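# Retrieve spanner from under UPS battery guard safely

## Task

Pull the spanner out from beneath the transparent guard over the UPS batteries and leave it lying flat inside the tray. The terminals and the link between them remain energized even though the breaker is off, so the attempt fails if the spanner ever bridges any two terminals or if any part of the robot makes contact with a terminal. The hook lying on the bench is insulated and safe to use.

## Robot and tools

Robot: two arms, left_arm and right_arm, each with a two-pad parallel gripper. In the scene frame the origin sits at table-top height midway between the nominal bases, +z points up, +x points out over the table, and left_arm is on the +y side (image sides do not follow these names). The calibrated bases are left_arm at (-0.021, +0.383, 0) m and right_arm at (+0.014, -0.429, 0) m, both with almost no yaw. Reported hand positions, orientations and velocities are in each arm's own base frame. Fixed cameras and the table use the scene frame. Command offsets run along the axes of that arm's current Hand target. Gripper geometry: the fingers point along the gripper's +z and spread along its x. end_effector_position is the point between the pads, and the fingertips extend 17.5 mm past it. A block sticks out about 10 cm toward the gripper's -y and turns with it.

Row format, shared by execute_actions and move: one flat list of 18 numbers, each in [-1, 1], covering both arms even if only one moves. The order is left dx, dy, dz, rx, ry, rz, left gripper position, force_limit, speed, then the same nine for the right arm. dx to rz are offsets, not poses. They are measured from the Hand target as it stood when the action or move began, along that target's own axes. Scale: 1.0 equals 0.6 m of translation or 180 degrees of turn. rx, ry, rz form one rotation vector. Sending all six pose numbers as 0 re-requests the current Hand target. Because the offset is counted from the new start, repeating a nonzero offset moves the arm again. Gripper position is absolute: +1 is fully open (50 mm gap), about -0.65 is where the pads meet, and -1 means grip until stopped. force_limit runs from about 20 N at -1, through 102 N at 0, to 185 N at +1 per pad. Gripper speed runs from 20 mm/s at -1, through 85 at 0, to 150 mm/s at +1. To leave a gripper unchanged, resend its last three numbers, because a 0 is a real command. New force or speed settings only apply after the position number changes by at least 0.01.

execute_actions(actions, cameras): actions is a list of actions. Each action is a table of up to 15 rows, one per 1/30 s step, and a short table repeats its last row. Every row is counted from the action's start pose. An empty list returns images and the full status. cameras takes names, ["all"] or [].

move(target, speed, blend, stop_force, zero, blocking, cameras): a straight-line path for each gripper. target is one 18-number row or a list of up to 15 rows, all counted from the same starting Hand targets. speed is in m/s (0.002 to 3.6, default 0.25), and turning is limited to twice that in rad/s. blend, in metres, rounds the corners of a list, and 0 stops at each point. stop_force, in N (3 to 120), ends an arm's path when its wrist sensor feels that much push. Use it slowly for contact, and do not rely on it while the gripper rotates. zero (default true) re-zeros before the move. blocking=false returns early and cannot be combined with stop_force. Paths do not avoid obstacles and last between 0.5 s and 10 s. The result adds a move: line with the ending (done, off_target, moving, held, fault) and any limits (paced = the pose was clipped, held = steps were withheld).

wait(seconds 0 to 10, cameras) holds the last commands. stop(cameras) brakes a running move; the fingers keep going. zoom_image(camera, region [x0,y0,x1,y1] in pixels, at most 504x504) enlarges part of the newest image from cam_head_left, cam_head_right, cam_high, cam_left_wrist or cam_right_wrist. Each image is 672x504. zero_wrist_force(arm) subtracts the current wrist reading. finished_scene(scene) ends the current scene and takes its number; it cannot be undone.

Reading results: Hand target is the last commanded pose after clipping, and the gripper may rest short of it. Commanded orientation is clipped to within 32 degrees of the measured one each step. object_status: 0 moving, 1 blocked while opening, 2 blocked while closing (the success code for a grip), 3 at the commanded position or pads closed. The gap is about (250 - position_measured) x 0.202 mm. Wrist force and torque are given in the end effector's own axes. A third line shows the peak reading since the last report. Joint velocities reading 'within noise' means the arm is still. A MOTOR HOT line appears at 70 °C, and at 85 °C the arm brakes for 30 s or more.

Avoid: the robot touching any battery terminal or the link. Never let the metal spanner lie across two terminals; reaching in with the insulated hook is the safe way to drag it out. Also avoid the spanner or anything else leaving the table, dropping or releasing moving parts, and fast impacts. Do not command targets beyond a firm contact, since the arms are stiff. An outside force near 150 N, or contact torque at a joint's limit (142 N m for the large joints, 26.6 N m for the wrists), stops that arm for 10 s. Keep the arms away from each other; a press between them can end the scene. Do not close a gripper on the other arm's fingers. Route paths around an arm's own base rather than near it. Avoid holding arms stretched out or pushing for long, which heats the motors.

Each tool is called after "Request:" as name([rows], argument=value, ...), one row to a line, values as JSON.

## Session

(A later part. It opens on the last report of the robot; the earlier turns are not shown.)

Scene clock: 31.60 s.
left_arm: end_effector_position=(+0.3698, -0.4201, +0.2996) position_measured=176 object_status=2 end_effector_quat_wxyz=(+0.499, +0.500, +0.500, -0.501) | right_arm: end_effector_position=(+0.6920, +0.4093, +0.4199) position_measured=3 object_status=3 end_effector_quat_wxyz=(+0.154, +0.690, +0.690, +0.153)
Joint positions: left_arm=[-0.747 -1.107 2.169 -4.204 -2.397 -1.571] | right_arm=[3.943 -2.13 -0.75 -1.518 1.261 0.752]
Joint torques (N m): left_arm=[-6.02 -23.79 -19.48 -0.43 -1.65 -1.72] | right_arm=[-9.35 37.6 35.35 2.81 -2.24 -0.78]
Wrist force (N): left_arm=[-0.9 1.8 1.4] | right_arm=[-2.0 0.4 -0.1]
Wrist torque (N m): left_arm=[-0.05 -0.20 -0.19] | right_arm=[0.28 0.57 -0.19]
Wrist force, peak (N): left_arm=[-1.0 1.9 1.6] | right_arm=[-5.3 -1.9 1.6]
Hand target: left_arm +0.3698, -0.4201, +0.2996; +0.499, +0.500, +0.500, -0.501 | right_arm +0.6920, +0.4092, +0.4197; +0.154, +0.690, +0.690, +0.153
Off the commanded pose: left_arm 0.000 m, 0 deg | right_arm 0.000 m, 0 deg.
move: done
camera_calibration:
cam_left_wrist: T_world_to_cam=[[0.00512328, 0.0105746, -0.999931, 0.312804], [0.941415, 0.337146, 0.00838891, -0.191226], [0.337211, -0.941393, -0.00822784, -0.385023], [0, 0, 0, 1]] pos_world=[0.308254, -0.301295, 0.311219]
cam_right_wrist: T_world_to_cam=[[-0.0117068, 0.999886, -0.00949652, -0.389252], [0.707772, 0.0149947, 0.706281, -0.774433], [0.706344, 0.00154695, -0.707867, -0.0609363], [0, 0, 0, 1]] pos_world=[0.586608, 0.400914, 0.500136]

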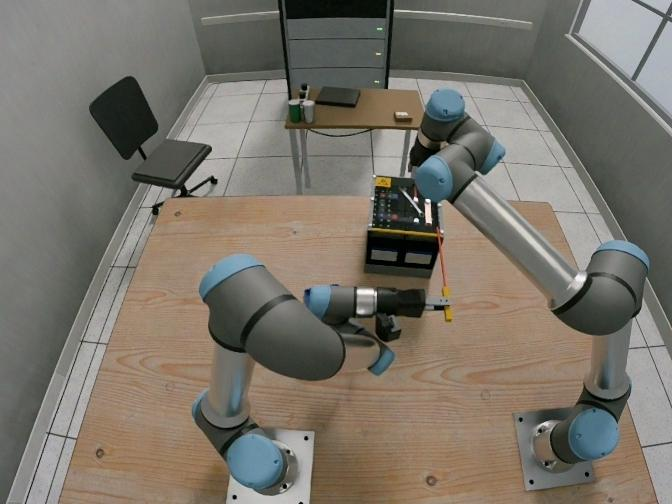

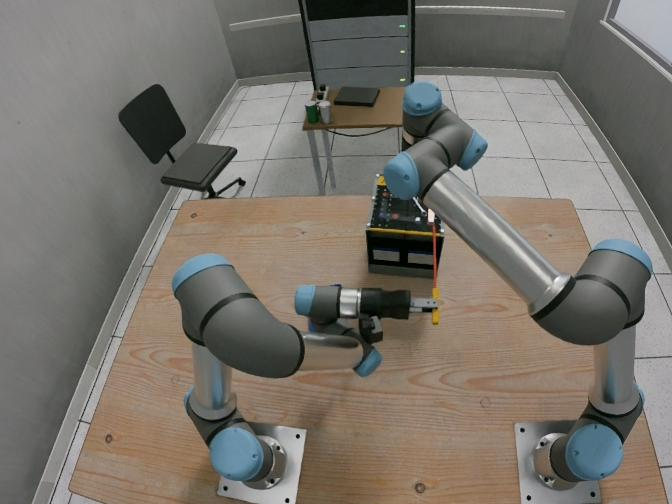

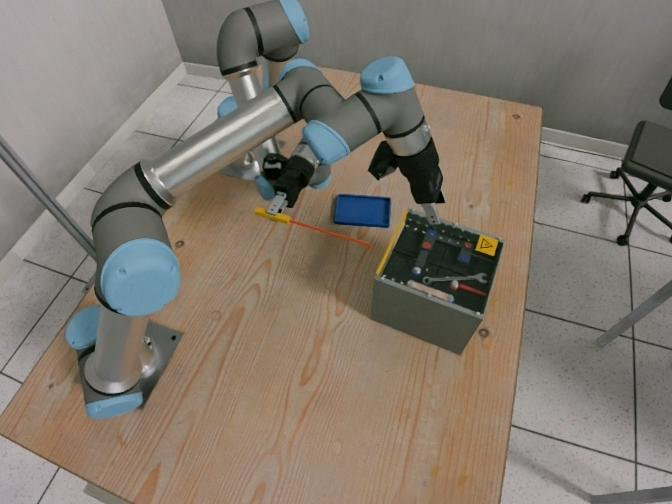

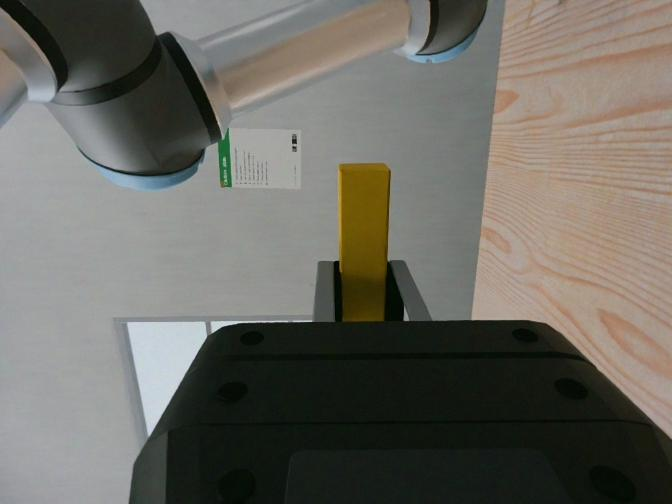

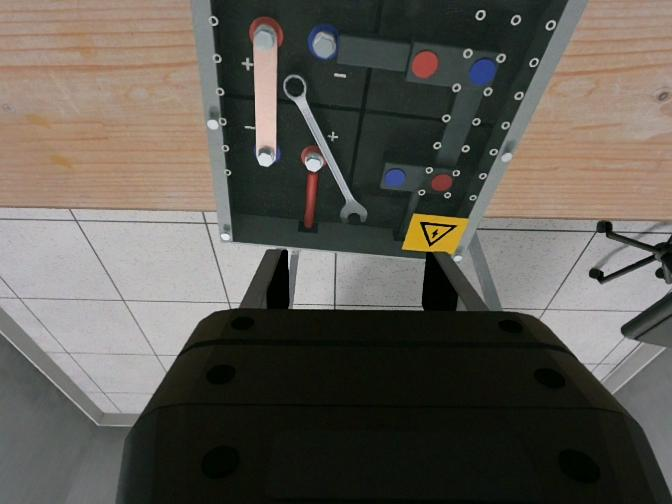

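Request:
move(target=[0.1417,0,0,0,0,0,-1,0,1,0,-0.0755,-0.035,0,0,0,1,-0.5,1], cameras=["cam_right_wrist","cam_head_left","cam_high","cam_head_right"])

Request:
zoom_image(camera="cam_right_wrist", region=[100, 0, 580, 320])

Request:
zoom_image(camera="cam_high", region=[330, 190, 510, 350])

Scene clock: 32.63 s.
left_arm: end_effector_position=(+0.3693, -0.4197, +0.2656) position_measured=176 object_status=2 end_effector_quat_wxyz=(+0.499, +0.501, +0.500, -0.500) | right_arm: end_effector_position=(+0.6520, +0.4094, +0.4197) position_measured=3 object_status=3 end_effector_quat_wxyz=(+0.154, +0.690, +0.690, +0.153)
Joint positions: left_arm=[-0.747 -1.023 2.177 -4.291 -2.397 -1.568] | right_arm=[3.986 -2.028 -0.906 -1.479 1.248 0.795]
Joint torques (N m): left_arm=[6.86 -24.43 -17.38 -3.47 1.15 1.47] | right_arm=[-9.54 51.08 22.84 0.72 0.66 -1.28]
Wrist force (N): left_arm=[-0.8 1.5 1.4] | right_arm=[-1.9 0.6 -0.1]
Wrist torque (N m): left_arm=[-0.09 -0.23 -0.26] | right_arm=[0.32 0.53 -0.11]
Wrist force, peak (N): left_arm=[19.4 2.4 3.1] | right_arm=[-2.6 2.7 0.9]
Hand target: left_arm +0.3693, -0.4197, +0.2655; +0.498, +0.501, +0.500, -0.500 (not the last commanded pose) | right_arm +0.6520, +0.4093, +0.4196; +0.154, +0.690, +0.690, +0.153 (not the last commanded pose)
Off the commanded pose: left_arm 0.051 m, 0 deg | right_arm 0.010 m, 0 deg.
move: held (left_arm; a check stopped the path), off_target (right_arm; braked when a check withheld steps of left_arm); limits=held
pose unreachable (left arm): on one or more control steps of this call, first in action 0 (counted from 0), this arm could not follow its commanded pose, so it was not sent that pose on those steps. It may still have moved: this result reports where it is.
cause: moving toward the commanded pose would bring two parts of the arm too close to each other (its gripper and another part of the arm, with joints 4 (wrist 1) to 6 (wrist 3) between them, 4 mm apart when it was first held).
camera_calibration:
cam_right_wrist: T_world_to_cam=[[-0.0119874, 0.99988, -0.00978091, -0.389524], [0.707868, 0.0153944, 0.706177, -0.746143], [0.706243, 0.00154163, -0.707968, -0.0327166], [0, 0, 0, 1]] pos_world=[0.546608, 0.401014, 0.499937]
Images, in order (width x height): cam_head_left 672x504, cam_head_right 672x504, cam_high 672x504, cam_right_wrist 672x504.

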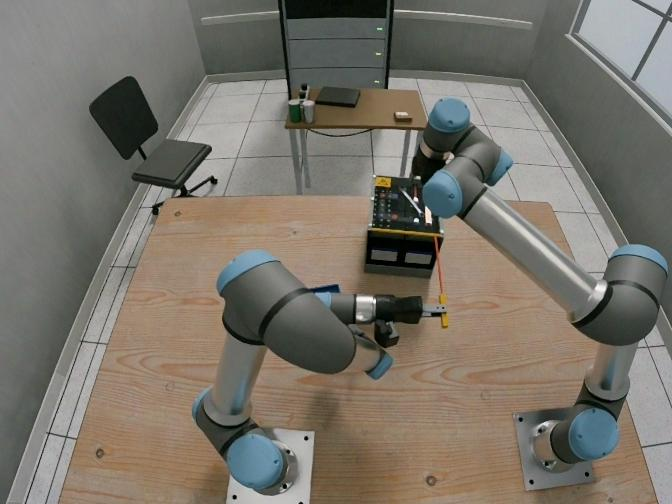

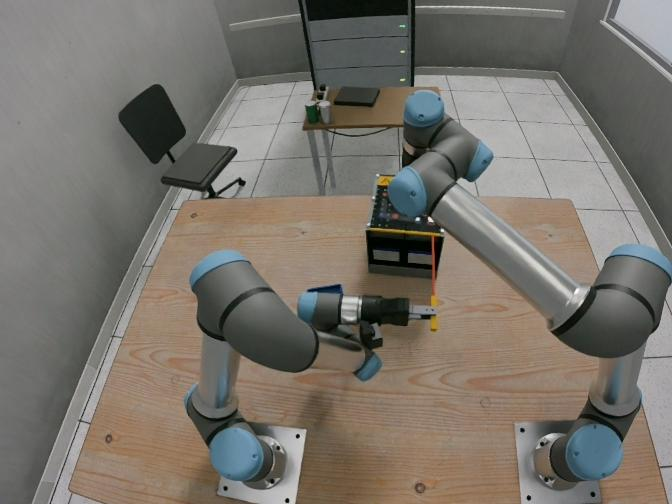

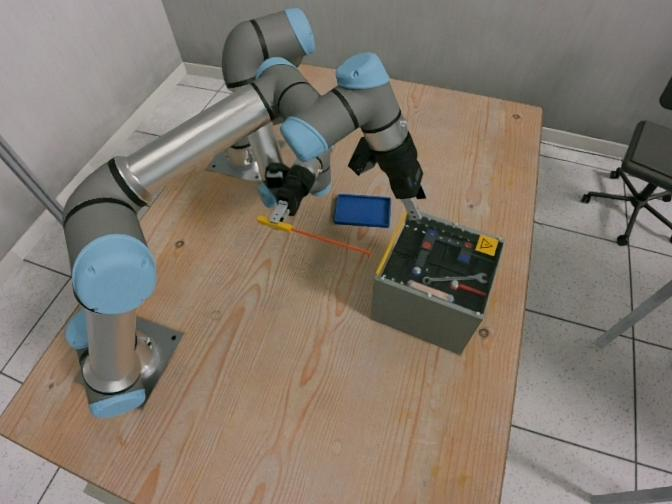

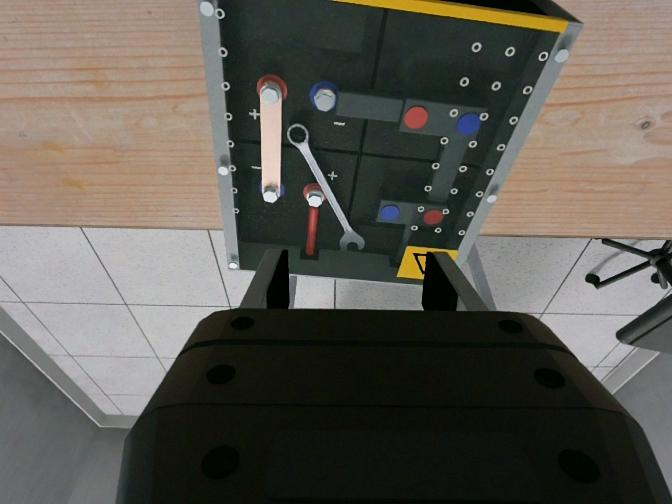

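Scaled by 1.050 from the camera's 672x504 image, which has a finer 960x720 frame.

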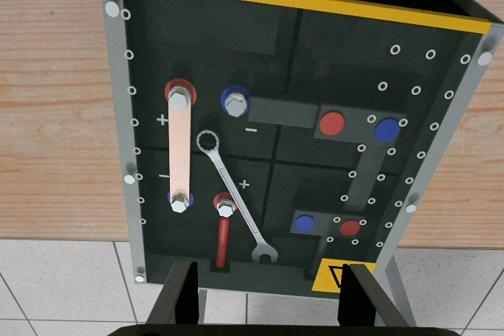

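Scaled by 2.800 from the camera's 672x504 image, which has a finer 960x720 frame.

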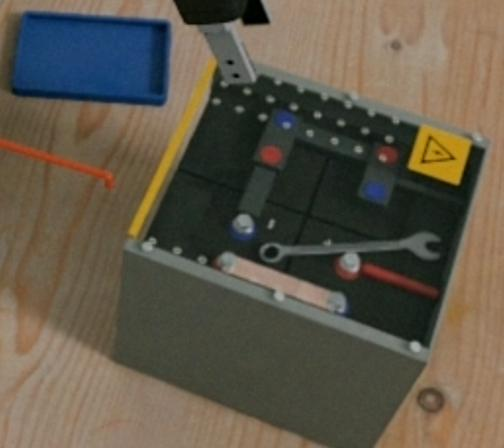

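Request:
move(target=[0.0842,0,0,0,0.1667,0,-1,0,1,0,0,0,0,0,0,1,-0.5,1], cameras=["cam_right_wrist","cam_head_left","cam_high"])

Request:
zoom_image(camera="cam_high", region=[330, 190, 510, 350])

Request:
zoom_image(camera="cam_head_left", region=[340, 160, 470, 290])

Scene clock: 35.20 s.
left_arm: end_effector_position=(+0.3693, -0.4196, +0.2150) position_measured=176 object_status=2 end_effector_quat_wxyz=(+0.352, +0.614, +0.612, -0.353) end_effector_velocity=(-0.001, +0.001, -0.003) end_effector_angular_velocity=(+0.006, +0.005, +0.001) | right_arm: end_effector_position=(+0.6520, +0.4093, +0.4196) position_measured=3 object_status=3 end_effector_quat_wxyz=(+0.154, +0.690, +0.690, +0.153)
Joint positions: left_arm=[-0.811 -1.349 2.259 -3.374 -2.211 -1.124] | right_arm=[3.986 -2.028 -0.906 -1.479 1.248 0.795]
Joint velocities: left_arm=[0 0 0.003 0.005 0.001 0] | right_arm=[within noise]
Joint torques (N m): left_arm=[3.38 -32.48 -11.36 -2.4 0.03 1.35] | right_arm=[-12.19 55.97 24.65 0.71 0.65 2.13]
Wrist force (N): left_arm=[-1.2 1.2 0.3] | right_arm=[-1.8 0.8 -0.5]
Wrist torque (N m): left_arm=[0.03 -0.09 -0.07] | right_arm=[0.34 0.52 -0.11]
Wrist force, peak (N): left_arm=[-1.0 1.9 1.2] | right_arm=[-2.2 0.7 -0.6]
Hand target: left_arm +0.3693, -0.4196, +0.2150; +0.352, +0.614, +0.612, -0.353 | right_arm +0.6520, +0.4093, +0.4196; +0.154, +0.690, +0.690, +0.153
Off the commanded pose: left_arm 0.000 m, 0 deg | right_arm 0.000 m, 0 deg.
move: done
camera_calibration:
cam_right_wrist: T_world_to_cam=[[-0.0117753, 0.999882, -0.00984821, -0.389507], [0.707922, 0.0152919, 0.706125, -0.746104], [0.706192, 0.00134308, -0.708019, -0.0325839], [0, 0, 0, 1]] pos_world=[0.546607, 0.400914, 0.499937]
Images, in order (width x height): cam_head_left 672x504, cam_high 672x504, cam_right_wrist 672x504.

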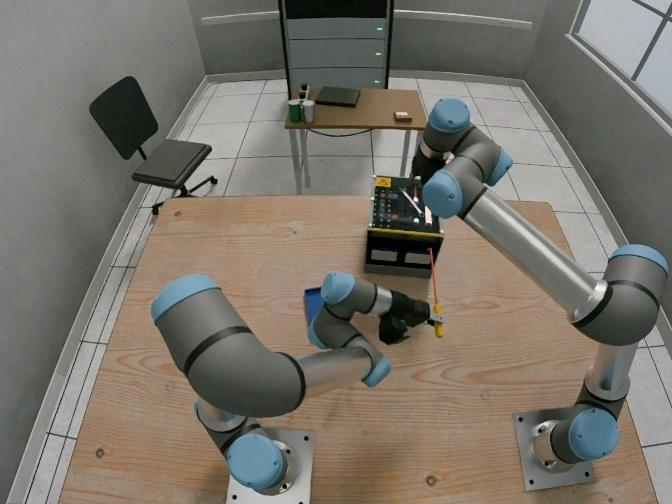

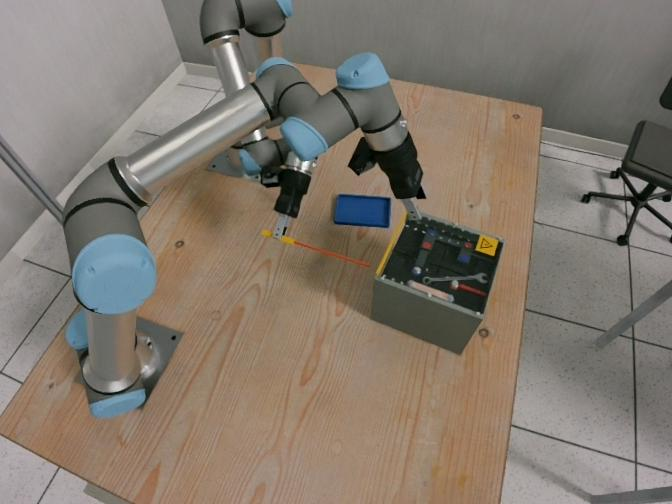

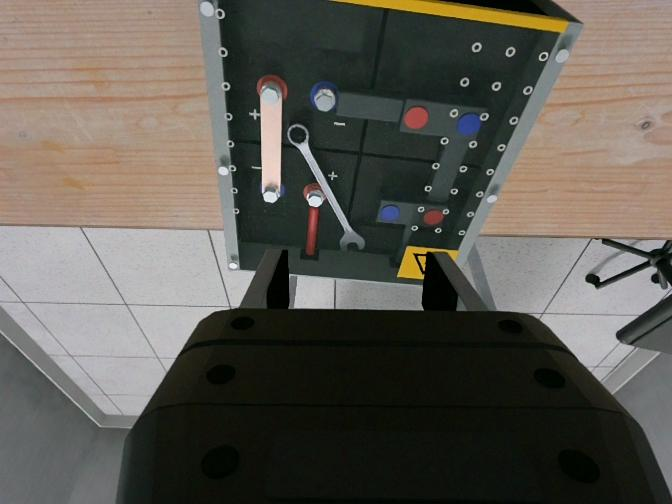

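Scaled by 2.800 from the camera's 672x504 image, which has a finer 960x720 frame.

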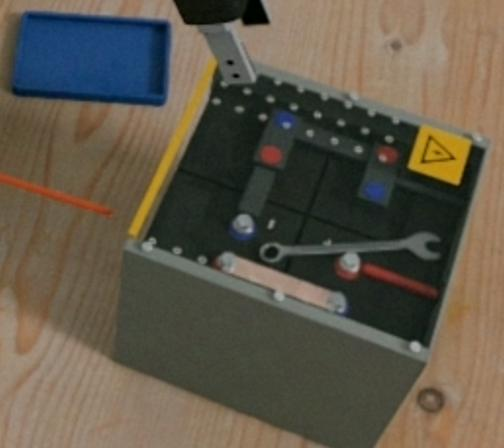

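Scaled by 3.877 from the camera's 672x504 image, which has a finer 960x720 frame.

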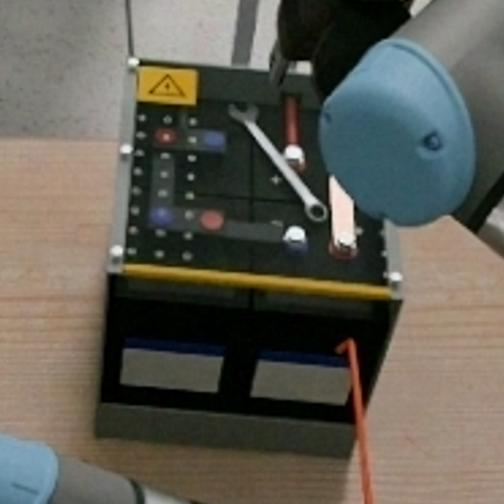

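Request:
move(target=[0,0,0,0,0,0,-1,0,1,0,-0.1057,-0.0493,0,0,0,1,-0.5,1], cameras=["cam_right_wrist"])

Request:
zoom_image(camera="cam_right_wrist", region=[180, 0, 420, 240])

Request:
move(target=[0,0,0,0,0,0,-1,0,1,0,-0.0423,0.0906,-0.1,0,0,1,-0.5,1], cameras=["cam_right_wrist"])

Request:
zoom_image(camera="cam_right_wrist", region=[180, 20, 420, 260])

Scene clock: 36.50 s.
left_arm: end_effector_position=(+0.3693, -0.4196, +0.2150) position_measured=176 object_status=2 end_effector_quat_wxyz=(+0.352, +0.614, +0.612, -0.353) | right_arm: end_effector_position=(+0.5821, +0.4094, +0.4196) position_measured=3 object_status=3 end_effector_quat_wxyz=(+0.154, +0.690, +0.690, +0.153)
Joint positions: left_arm=[-0.811 -1.349 2.259 -3.374 -2.211 -1.124] | right_arm=[4.071 -1.875 -1.114 -1.452 1.224 0.881]
Joint torques (N m): left_arm=[7.52 -38.53 -11.44 -4.72 0.48 2.25] | right_arm=[-0.51 49.45 22.39 1.42 0.45 0.27]
Wrist force (N): left_arm=[-1.2 1.3 0.4] | right_arm=[-1.8 0.4 -0.2]
Wrist torque (N m): left_arm=[0.05 -0.09 -0.07] | right_arm=[0.30 0.52 -0.09]
Wrist force, peak (N): left_arm=[-1.5 1.3 0.2] | right_arm=[-3.0 2.9 0.0]
Hand target: left_arm +0.3693, -0.4196, +0.2150; +0.352, +0.614, +0.612, -0.353 | right_arm +0.5820, +0.4093, +0.4196; +0.154, +0.690, +0.690, +0.153
Off the commanded pose: left_arm 0.000 m, 0 deg | right_arm 0.000 m, 0 deg.
move: done
camera_calibration:
cam_right_wrist: T_world_to_cam=[[-0.0119163, 0.999882, -0.00971118, -0.390431], [0.707769, 0.0152946, 0.706278, -0.696627], [0.706343, 0.00154296, -0.707868, 0.0165513], [0, 0, 0, 1]] pos_world=[0.476708, 0.401014, 0.499937]
Images, in order (width x height): cam_right_wrist 672x504.

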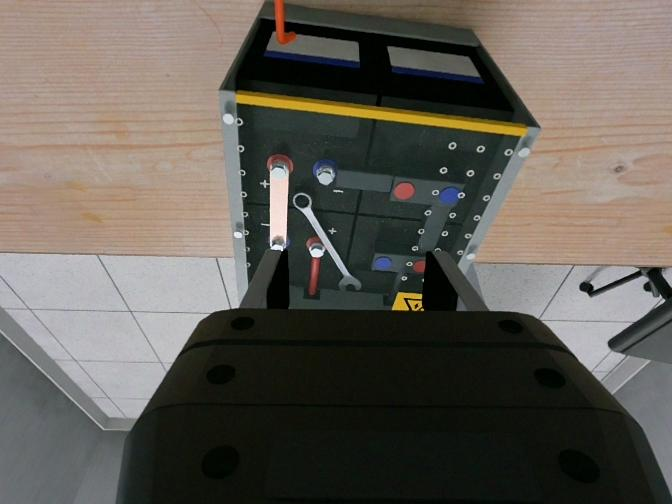

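Scaled by 2.100 from the camera's 672x504 image, which has a finer 960x720 frame.

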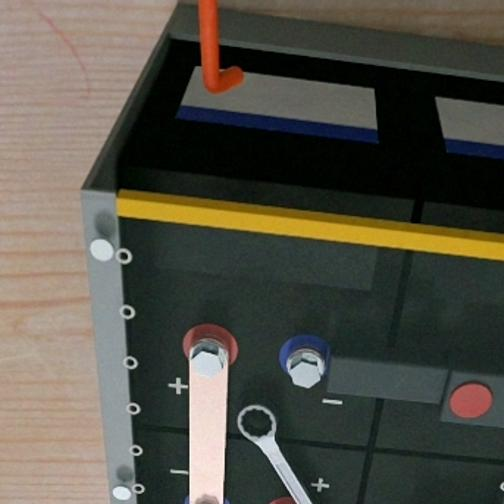

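Scene clock: 37.63 s.
left_arm: end_effector_position=(+0.3693, -0.4196, +0.2150) position_measured=176 object_status=2 end_effector_quat_wxyz=(+0.352, +0.614, +0.612, -0.353) | right_arm: end_effector_position=(+0.5820, +0.4092, +0.3597) position_measured=3 object_status=3 end_effector_quat_wxyz=(+0.260, +0.658, +0.658, +0.259) end_effector_velocity=(+0.001, +0.000, -0.001) end_effector_angular_velocity=(+0.000, -0.004, -0.002)
Joint positions: left_arm=[-0.811 -1.349 2.259 -3.374 -2.211 -1.124] | right_arm=[4.166 -1.773 -1.556 -0.933 0.948 0.877]
Joint velocities: left_arm=[within noise] | right_arm=[0 -0.001 -0.004 0.006 -0.004 0]
Joint torques (N m): left_arm=[8.09 -39.3 -10.48 -4.79 0.66 2.17] | right_arm=[-8.62 24.8 21.6 6.88 -2.72 2.27]
Wrist force (N): left_arm=[-1.2 1.2 0.3] | right_arm=[-1.5 0.8 0.3]
Wrist torque (N m): left_arm=[0.03 -0.10 -0.07] | right_arm=[0.45 0.56 -0.28]
Wrist force, peak (N): left_arm=[-1.3 1.4 0.4] | right_arm=[-2.5 2.5 -1.0]
Hand target: left_arm +0.3693, -0.4196, +0.2150; +0.352, +0.614, +0.612, -0.353 | right_arm +0.5820, +0.4092, +0.3596; +0.260, +0.658, +0.658, +0.259
Off the commanded pose: left_arm 0.000 m, 0 deg | right_arm 0.000 m, 0 deg.
move: done
camera_calibration:
cam_right_wrist: T_world_to_cam=[[-0.00864671, 0.999874, -0.0133197, -0.391539], [0.455104, 0.0157956, 0.890298, -0.573479], [0.890397, 0.00163633, -0.455183, -0.22388], [0, 0, 0, 1]] pos_world=[0.456948, 0.400914, 0.403446]
Images, in order (width x height): cam_right_wrist 672x504.

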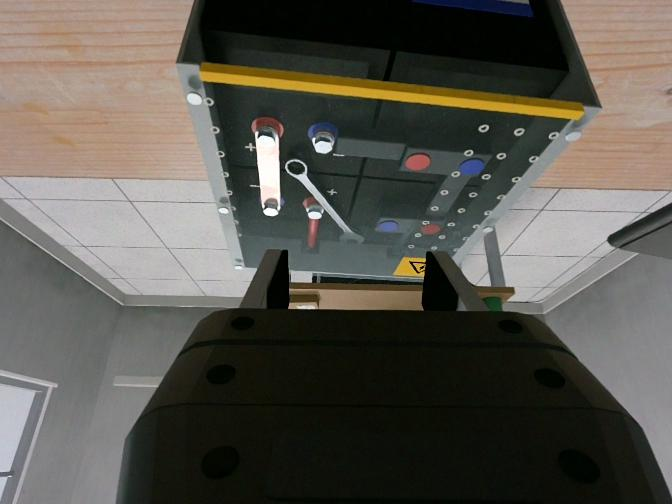

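Scaled by 2.100 from the camera's 672x504 image, which has a finer 960x720 frame.

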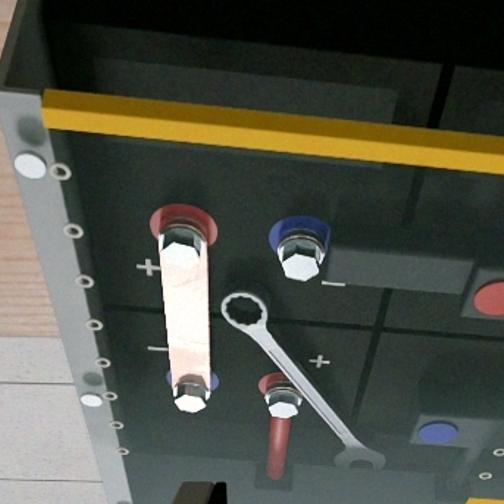

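Request:
move([
  [-0.0077,0,-0.0198,0,0,0,-1,0,1,0,0.05,-0.025,0.05,0,0,1,-0.5,1],
  [-0.0077,0.095,-0.0198,0,0,0,-1,0,1,0,0.0925,-0.0503,0.1,0,0,1,-0.5,1],
], speed=0.15, cameras=["cam_right_wrist"])

Request:
zoom_image(camera="cam_right_wrist", region=[180, 0, 420, 240])

Scene clock: 39.93 s.
left_arm: end_effector_position=(+0.4263, -0.4118, +0.2249) position_measured=176 object_status=2 end_effector_quat_wxyz=(+0.352, +0.614, +0.612, -0.353) | right_arm: end_effector_position=(+0.6021, +0.4092, +0.4195) position_measured=3 object_status=3 end_effector_quat_wxyz=(+0.154, +0.690, +0.690, +0.153) end_effector_velocity=(-0.001, +0.001, +0.002) end_effector_angular_velocity=(+0.003, +0.001, +0.000)
Joint positions: left_arm=[-0.704 -1.294 2.126 -3.241 -2.292 -1.035] | right_arm=[4.045 -1.916 -1.061 -1.455 1.231 0.855]
Joint velocities: left_arm=[within noise] | right_arm=[0.001 0 0.005 -0.003 0.002 0.001]
Joint torques (N m): left_arm=[5.37 -33.22 -23.17 -2.86 -0.01 -0.42] | right_arm=[11.06 44.25 38.36 1.33 0.74 2.39]
Wrist force (N): left_arm=[-1.0 1.3 0.4] | right_arm=[-1.8 0.5 -0.3]
Wrist torque (N m): left_arm=[0.05 -0.13 -0.06] | right_arm=[0.32 0.52 -0.14]
Wrist force, peak (N): left_arm=[-1.1 3.5 0.2] | right_arm=[-1.6 2.4 -0.3]
Hand target: left_arm +0.4263, -0.4118, +0.2249; +0.352, +0.614, +0.612, -0.353 | right_arm +0.6020, +0.4093, +0.4196; +0.154, +0.690, +0.690, +0.153
Off the commanded pose: left_arm 0.000 m, 0 deg | right_arm 0.000 m, 0 deg.
move: done
camera_calibration:
cam_right_wrist: T_world_to_cam=[[-0.0117034, 0.999884, -0.0097793, -0.390167], [0.707773, 0.015192, 0.706277, -0.710599], [0.706343, 0.0013443, -0.707868, 0.00236266], [0, 0, 0, 1]] pos_world=[0.496708, 0.400914, 0.499737]
Images, in order (width x height): cam_right_wrist 672x504.

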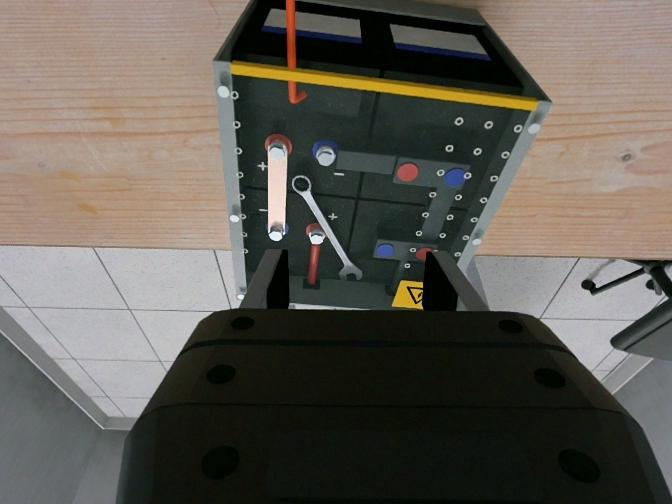

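Scaled by 2.100 from the camera's 672x504 image, which has a finer 960x720 frame.

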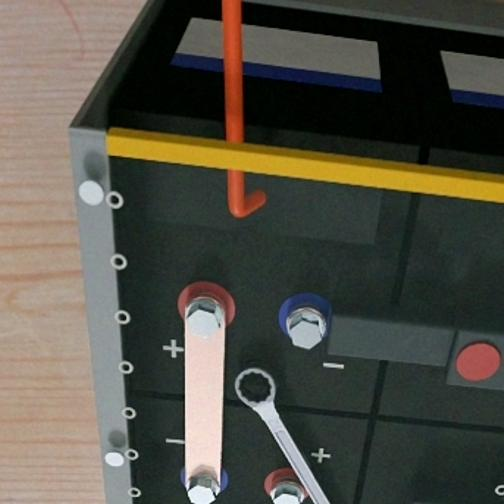

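Request:
move(target=[0.0432,0,0.0252,0,0,0,-1,0,1,0,0,0,0,0,0,1,-0.5,1], speed=0.015, stop_force=3)

Scene clock: 42.33 s.
left_arm: end_effector_position=(+0.4263, -0.4118, +0.2105) position_measured=176 object_status=2 end_effector_quat_wxyz=(+0.352, +0.614, +0.612, -0.353) | right_arm: end_effector_position=(+0.6020, +0.4093, +0.4196) position_measured=3 object_status=3 end_effector_quat_wxyz=(+0.154, +0.690, +0.690, +0.153)
Joint positions: left_arm=[-0.704 -1.263 2.138 -3.283 -2.292 -1.035] | right_arm=[4.045 -1.916 -1.061 -1.455 1.231 0.855]
Joint torques (N m): left_arm=[2.21 -41.27 -22.21 -3.97 -0.89 1.16] | right_arm=[11.62 52.19 31.68 3.34 -0.06 2.04]
Wrist force (N): left_arm=[-3.2 0.6 -0.9] | right_arm=[-1.9 0.3 -0.3]
Wrist torque (N m): left_arm=[-0.28 -0.13 0.43] | right_arm=[0.29 0.54 -0.14]
Wrist force, peak (N): left_arm=[-3.7 2.1 -1.1] | right_arm=[-2.3 0.3 -0.3]
Hand target: left_arm +0.4263, -0.4118, +0.2105; +0.352, +0.614, +0.612, -0.353 (not the last commanded pose) | right_arm +0.6020, +0.4093, +0.4196; +0.154, +0.690, +0.690, +0.153
Off the commanded pose: left_arm 0.016 m, 0 deg | right_arm 0.000 m, 0 deg.
move: contact (left_arm)

Request:
move([
  [-0.0137,0,-0.008,0,0,0,-1,0,1,0,0.0866,0.0036,0,0,0,1,-0.5,1],
  [-0.0145,0.2,-0.0065,0,0,0,-1,0,1,0,0.0866,0.0036,0,0,0,1,-0.5,1],
], speed=0.08, stop_force=6, cameras=["cam_right_wrist"])

Request:
zoom_image(camera="cam_right_wrist", region=[200, 20, 440, 260])

Scene clock: 45.70 s.
left_arm: end_effector_position=(+0.5463, -0.4131, +0.2199) position_measured=176 object_status=2 end_effector_quat_wxyz=(+0.352, +0.614, +0.612, -0.353) | right_arm: end_effector_position=(+0.6500, +0.4093, +0.4396) position_measured=3 object_status=3 end_effector_quat_wxyz=(+0.154, +0.690, +0.690, +0.153)
Joint positions: left_arm=[-0.565 -1.096 1.814 -3.03 -2.391 -0.898] | right_arm=[3.988 -2.037 -0.839 -1.537 1.248 0.798]
Joint torques (N m): left_arm=[-6.79 -53.38 -29.23 -2.27 0.72 -1.96] | right_arm=[12.24 36.24 36.54 6.47 -2.01 -0.99]
Wrist force (N): left_arm=[-1.2 1.1 0.9] | right_arm=[-2.0 0.6 -0.2]
Wrist torque (N m): left_arm=[0.09 -0.08 -0.13] | right_arm=[0.31 0.59 -0.22]
Wrist force, peak (N): left_arm=[-2.5 -3.5 -0.7] | right_arm=[-2.3 2.4 -0.3]
Hand target: left_arm +0.5463, -0.4131, +0.2199; +0.352, +0.614, +0.612, -0.353 | right_arm +0.6500, +0.4093, +0.4396; +0.154, +0.690, +0.690, +0.153
Off the commanded pose: left_arm 0.000 m, 0 deg | right_arm 0.000 m, 0 deg.
move: done
camera_calibration:
cam_right_wrist: T_world_to_cam=[[-0.0117746, 0.999882, -0.00984921, -0.389334], [0.707872, 0.015292, 0.706176, -0.758739], [0.706243, 0.00134297, -0.707968, -0.0171358], [0, 0, 0, 1]] pos_world=[0.544607, 0.400914, 0.519837]
Images, in order (width x height): cam_right_wrist 672x504.

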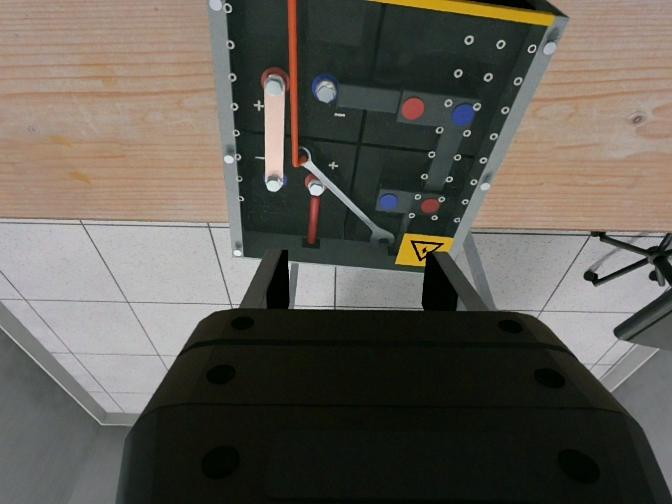

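Scaled by 2.100 from the camera's 672x504 image, which has a finer 960x720 frame.

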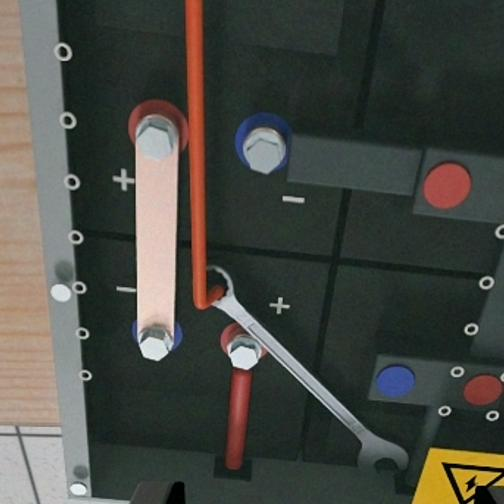

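Request:
move([
  [-0.0025,-0.0025,0.0043,0,0,0,-1,0,1,0,0,0,0,0,0,1,-0.5,1],
  [0.0119,-0.0025,0.0127,0,0,0,-1,0,1,0,0,0,0,0,0,1,-0.5,1],
], speed=0.015, stop_force=3, cameras=["cam_right_wrist"])

Request:
zoom_image(camera="cam_right_wrist", region=[240, 80, 420, 260])

Scene clock: 48.40 s.
left_arm: end_effector_position=(+0.5448, -0.4161, +0.2107) position_measured=176 object_status=2 end_effector_quat_wxyz=(+0.352, +0.614, +0.612, -0.353) | right_arm: end_effector_position=(+0.6500, +0.4093, +0.4396) position_measured=3 object_status=3 end_effector_quat_wxyz=(+0.154, +0.690, +0.690, +0.153)
Joint positions: left_arm=[-0.571 -1.081 1.821 -3.057 -2.387 -0.905] | right_arm=[3.988 -2.037 -0.839 -1.537 1.248 0.798]
Joint torques (N m): left_arm=[5.24 -51.99 -25.63 -3.87 -2.07 1.46] | right_arm=[12.42 35.45 37.25 6.5 -2.11 -1.88]
Wrist force (N): left_arm=[-3.1 0.8 -0.8] | right_arm=[-1.8 0.4 -0.6]
Wrist torque (N m): left_arm=[-0.28 -0.11 0.35] | right_arm=[0.28 0.56 -0.22]
Wrist force, peak (N): left_arm=[-3.4 2.3 -0.8] | right_arm=[-2.3 0.6 0.3]
Hand target: left_arm +0.5448, -0.4161, +0.2107; +0.352, +0.614, +0.612, -0.353 (not the last commanded pose) | right_arm +0.6500, +0.4093, +0.4396; +0.154, +0.690, +0.690, +0.153
Off the commanded pose: left_arm 0.001 m, 0 deg | right_arm 0.000 m, 0 deg.
move: contact (left_arm); path passed 1 of 2 targets
camera_calibration:
cam_right_wrist: T_world_to_cam=[[-0.0117753, 0.999882, -0.00984821, -0.389434], [0.707922, 0.0152919, 0.706125, -0.758742], [0.706192, 0.00134308, -0.708019, -0.017082], [0, 0, 0, 1]] pos_world=[0.544607, 0.401014, 0.519837]
Images, in order (width x height): cam_right_wrist 672x504.

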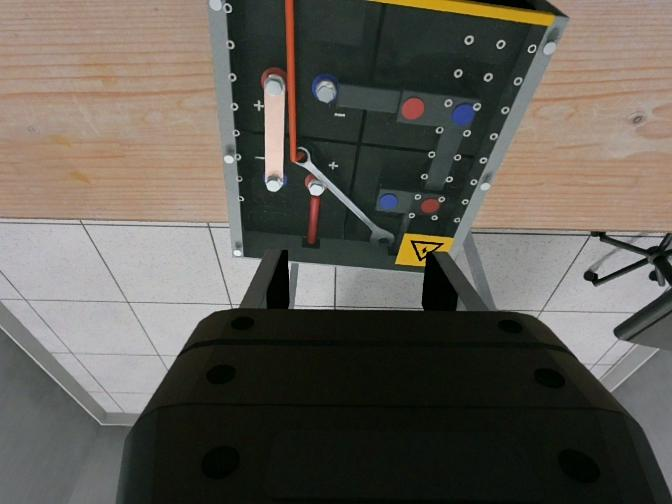

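Scaled by 2.800 from the camera's 672x504 image, which has a finer 960x720 frame.

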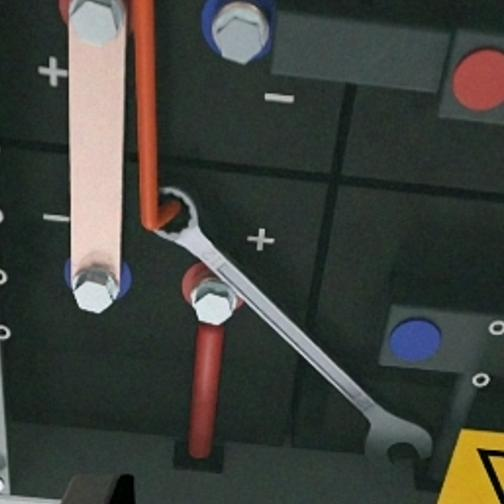

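Request:
move([
  [0.0086,0,-0.0181,0,0,0,-1,0,1,0,0,0,0,0,0,1,-0.5,1],
  [0.0012,-0.05,-0.0055,0,0,0,-1,0,1,0,0,0,0,0,0,1,-0.5,1],
], speed=0.03, stop_force=12, cameras=["cam_right_wrist"])

Request:
zoom_image(camera="cam_right_wrist", region=[240, 60, 440, 260])

Scene clock: 51.07 s.
left_arm: end_effector_position=(+0.5148, -0.4128, +0.2118) position_measured=176 object_status=2 end_effector_quat_wxyz=(+0.352, +0.614, +0.612, -0.353) | right_arm: end_effector_position=(+0.6500, +0.4093, +0.4396) position_measured=3 object_status=3 end_effector_quat_wxyz=(+0.154, +0.690, +0.690, +0.153)
Joint positions: left_arm=[-0.596 -1.132 1.907 -3.112 -2.37 -0.931] | right_arm=[3.988 -2.037 -0.839 -1.537 1.248 0.798]
Joint torques (N m): left_arm=[8 -29.42 -24.18 -1.69 -2.74 1.58] | right_arm=[12.45 35.25 36.87 6.42 -1.99 -1.87]
Wrist force (N): left_arm=[-3.0 0.5 -0.8] | right_arm=[-1.8 0.6 0.0]
Wrist torque (N m): left_arm=[-0.24 -0.11 0.29] | right_arm=[0.31 0.55 -0.22]
Wrist force, peak (N): left_arm=[-5.3 -2.5 1.8] | right_arm=[-2.3 0.5 -0.2]
Hand target: left_arm +0.5148, -0.4128, +0.2118; +0.352, +0.614, +0.612, -0.353 | right_arm +0.6500, +0.4093, +0.4396; +0.154, +0.690, +0.690, +0.153
Off the commanded pose: left_arm 0.000 m, 0 deg | right_arm 0.000 m, 0 deg.
move: done
camera_calibration:
cam_right_wrist: T_world_to_cam=[[-0.0117753, 0.999882, -0.00984821, -0.389434], [0.707922, 0.0152919, 0.706125, -0.758742], [0.706192, 0.00134308, -0.708019, -0.017082], [0, 0, 0, 1]] pos_world=[0.544607, 0.401014, 0.519837]
Images, in order (width x height): cam_right_wrist 672x504.

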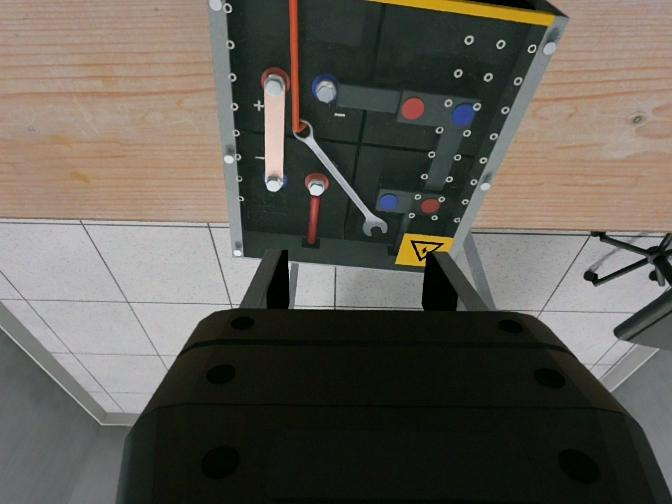

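Scaled by 2.520 from the camera's 672x504 image, which has a finer 960x720 frame.

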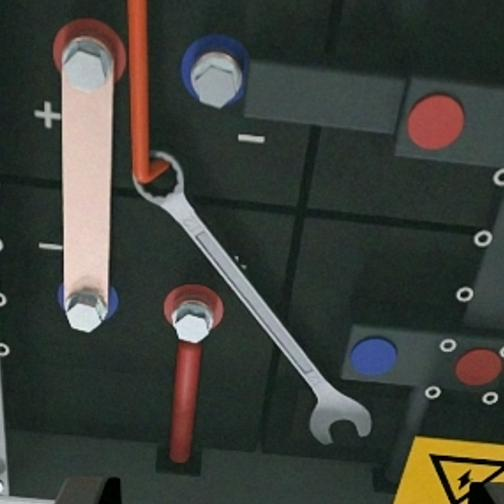

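Request:
move(target=[-0.0007,-0.058,0.0013,0,0,0,-1,0,1,0,0,0,0,0,0,1,-0.5,1], speed=0.03, stop_force=10, cameras=["cam_right_wrist"])

Request:
zoom_image(camera="cam_right_wrist", region=[240, 40, 440, 240])

Scene clock: 53.60 s.
left_arm: end_effector_position=(+0.4800, -0.4136, +0.2118) position_measured=176 object_status=2 end_effector_quat_wxyz=(+0.352, +0.614, +0.612, -0.353) | right_arm: end_effector_position=(+0.6500, +0.4093, +0.4396) position_measured=3 object_status=3 end_effector_quat_wxyz=(+0.154, +0.690, +0.690, +0.153)
Joint positions: left_arm=[-0.637 -1.184 1.999 -3.18 -2.341 -0.972] | right_arm=[3.988 -2.037 -0.839 -1.537 1.248 0.798]
Joint torques (N m): left_arm=[7.85 -24.83 -24.71 -1.37 -2.76 1.63] | right_arm=[11.9 35.05 36.48 6.42 -2.06 -1.78]
Wrist force (N): left_arm=[-3.0 0.8 -0.6] | right_arm=[-1.9 0.6 -0.1]
Wrist torque (N m): left_arm=[-0.17 -0.12 0.35] | right_arm=[0.32 0.56 -0.22]
Wrist force, peak (N): left_arm=[-3.3 1.9 -0.7] | right_arm=[-2.3 0.6 -0.3]
Hand target: left_arm +0.4800, -0.4136, +0.2118; +0.352, +0.614, +0.612, -0.353 | right_arm +0.6500, +0.4093, +0.4396; +0.154, +0.690, +0.690, +0.153
Off the commanded pose: left_arm 0.000 m, 0 deg | right_arm 0.000 m, 0 deg.
move: done
camera_calibration:
cam_right_wrist: T_world_to_cam=[[-0.0117753, 0.999882, -0.00984821, -0.389434], [0.707922, 0.0152919, 0.706125, -0.758742], [0.706192, 0.00134308, -0.708019, -0.017082], [0, 0, 0, 1]] pos_world=[0.544607, 0.401014, 0.519837]
Images, in order (width x height): cam_right_wrist 672x504.

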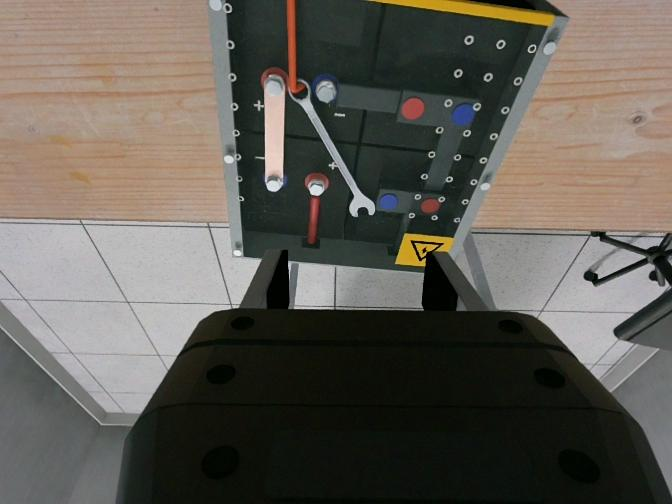

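Scaled by 2.520 from the camera's 672x504 image, which has a finer 960x720 frame.

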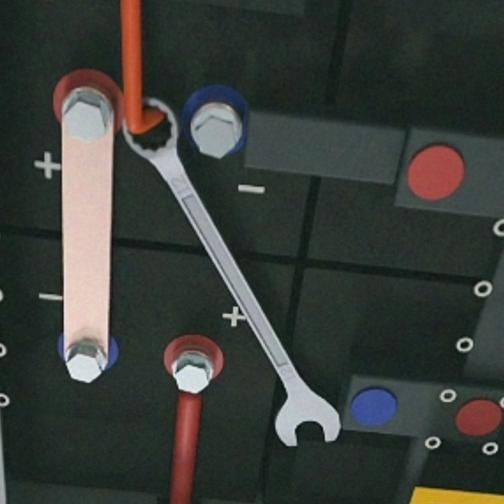

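Request:
move([
  [-0.0007,-0.0208,0.0012,0,0,0,-1,0,1,0,0,0,0,0,0,1,-0.5,1],
  [-0.006,-0.0392,0.0102,0,0,0,-1,0,1,0,0,0,0,0,0,1,-0.5,1],
  [-0.0125,-0.0592,0.0215,0,0,0,-1,0,1,0,0,0,0,0,0,1,-0.5,1],
], speed=0.03, stop_force=10, cameras=["cam_right_wrist"])

Request:
zoom_image(camera="cam_right_wrist", region=[240, 20, 440, 220])

Scene clock: 56.57 s.
left_arm: end_effector_position=(+0.4445, -0.4284, +0.2118) position_measured=176 object_status=2 end_effector_quat_wxyz=(+0.352, +0.614, +0.612, -0.353) | right_arm: end_effector_position=(+0.6500, +0.4093, +0.4396) position_measured=3 object_status=3 end_effector_quat_wxyz=(+0.154, +0.690, +0.690, +0.153)
Joint positions: left_arm=[-0.706 -1.222 2.07 -3.257 -2.291 -1.036] | right_arm=[3.988 -2.037 -0.839 -1.537 1.248 0.798]
Joint torques (N m): left_arm=[7.98 -23.25 -23.94 -1.55 -2.64 1.88] | right_arm=[12.11 35.66 37.03 6.28 -2.01 -1.79]
Wrist force (N): left_arm=[-2.8 0.8 -0.4] | right_arm=[-2.0 0.9 -0.1]
Wrist torque (N m): left_arm=[-0.15 -0.13 0.26] | right_arm=[0.37 0.58 -0.22]
Wrist force, peak (N): left_arm=[-3.2 2.2 -0.6] | right_arm=[-2.2 1.1 -0.1]
Hand target: left_arm +0.4445, -0.4284, +0.2118; +0.352, +0.614, +0.612, -0.353 | right_arm +0.6500, +0.4093, +0.4396; +0.154, +0.690, +0.690, +0.153
Off the commanded pose: left_arm 0.000 m, 0 deg | right_arm 0.000 m, 0 deg.
move: done
camera_calibration:
cam_right_wrist: T_world_to_cam=[[-0.0117753, 0.999882, -0.00984821, -0.389434], [0.707922, 0.0152919, 0.706125, -0.758742], [0.706192, 0.00134308, -0.708019, -0.017082], [0, 0, 0, 1]] pos_world=[0.544607, 0.401014, 0.519837]
Images, in order (width x height): cam_right_wrist 672x504.

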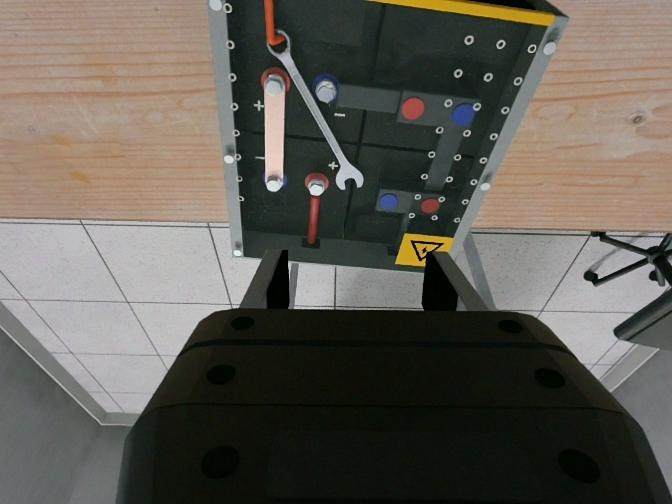

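Scaled by 2.520 from the camera's 672x504 image, which has a finer 960x720 frame.

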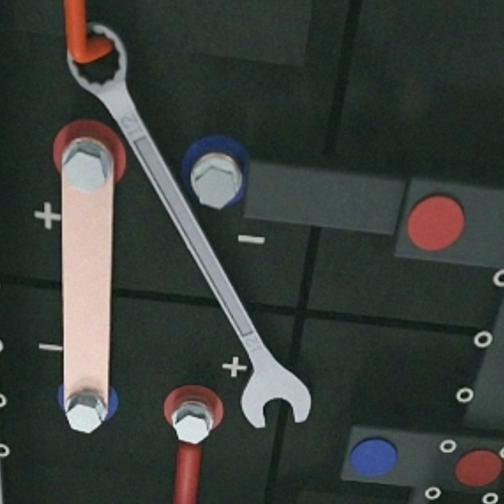

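Request:
move(target=[-0.0197,-0.0867,0.0338,0,0,0,-1,0,1,0,-0.0755,-0.035,0,0,0,1,-0.5,1], speed=0.03, stop_force=10, cameras=["cam_right_wrist"])

Request:
zoom_image(camera="cam_right_wrist", region=[240, 20, 440, 220])

Scene clock: 60.57 s.
left_arm: end_effector_position=(+0.3924, -0.4518, +0.2118) position_measured=176 object_status=2 end_effector_quat_wxyz=(+0.352, +0.614, +0.612, -0.353) | right_arm: end_effector_position=(+0.6001, +0.4093, +0.4395) position_measured=3 object_status=3 end_effector_quat_wxyz=(+0.154, +0.690, +0.690, +0.153)
Joint positions: left_arm=[-0.823 -1.272 2.161 -3.359 -2.201 -1.133] | right_arm=[4.048 -1.922 -1 -1.51 1.231 0.858]
Joint torques (N m): left_arm=[8.58 -22.65 -24.82 -2.26 -2.72 2.35] | right_arm=[-12.12 29.55 37.39 1.63 0.57 -2.04]
Wrist force (N): left_arm=[-1.3 1.4 0.0] | right_arm=[-1.6 0.7 -0.3]
Wrist torque (N m): left_arm=[0.06 -0.08 -0.13] | right_arm=[0.32 0.49 -0.18]
Wrist force, peak (N): left_arm=[-2.7 2.2 -0.8] | right_arm=[-2.4 0.6 -0.5]
Hand target: left_arm +0.3924, -0.4518, +0.2118; +0.352, +0.614, +0.612, -0.353 | right_arm +0.6001, +0.4093, +0.4394; +0.154, +0.690, +0.690, +0.153
Off the commanded pose: left_arm 0.000 m, 0 deg | right_arm 0.000 m, 0 deg.
move: done
camera_calibration:
cam_right_wrist: T_world_to_cam=[[-0.0118462, 0.999882, -0.00977936, -0.390024], [0.70787, 0.0152933, 0.706177, -0.723348], [0.706243, 0.00144296, -0.707968, 0.0179946], [0, 0, 0, 1]] pos_world=[0.494708, 0.401014, 0.519737]
Images, in order (width x height): cam_right_wrist 672x504.

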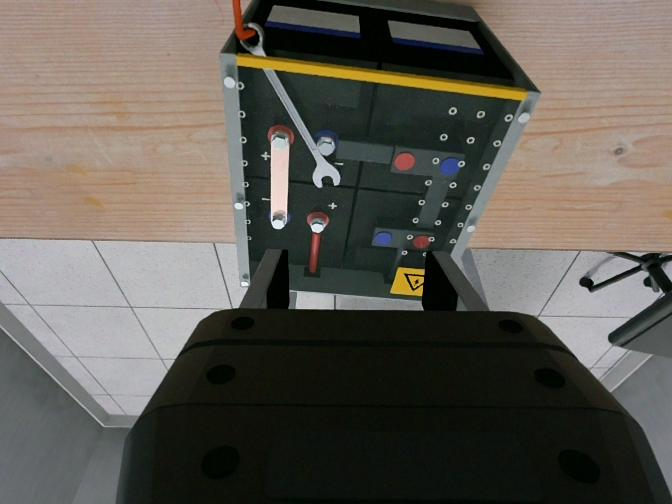

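Scaled by 2.520 from the camera's 672x504 image, which has a finer 960x720 frame.

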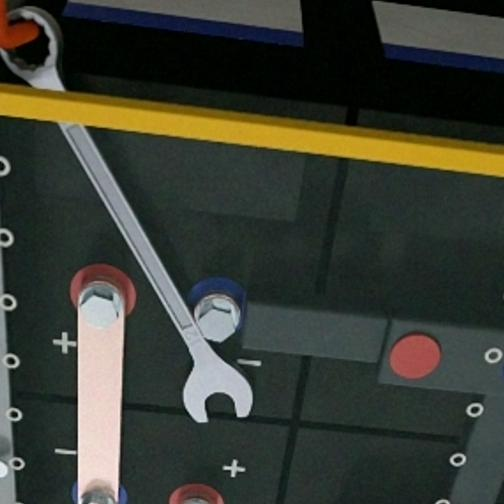

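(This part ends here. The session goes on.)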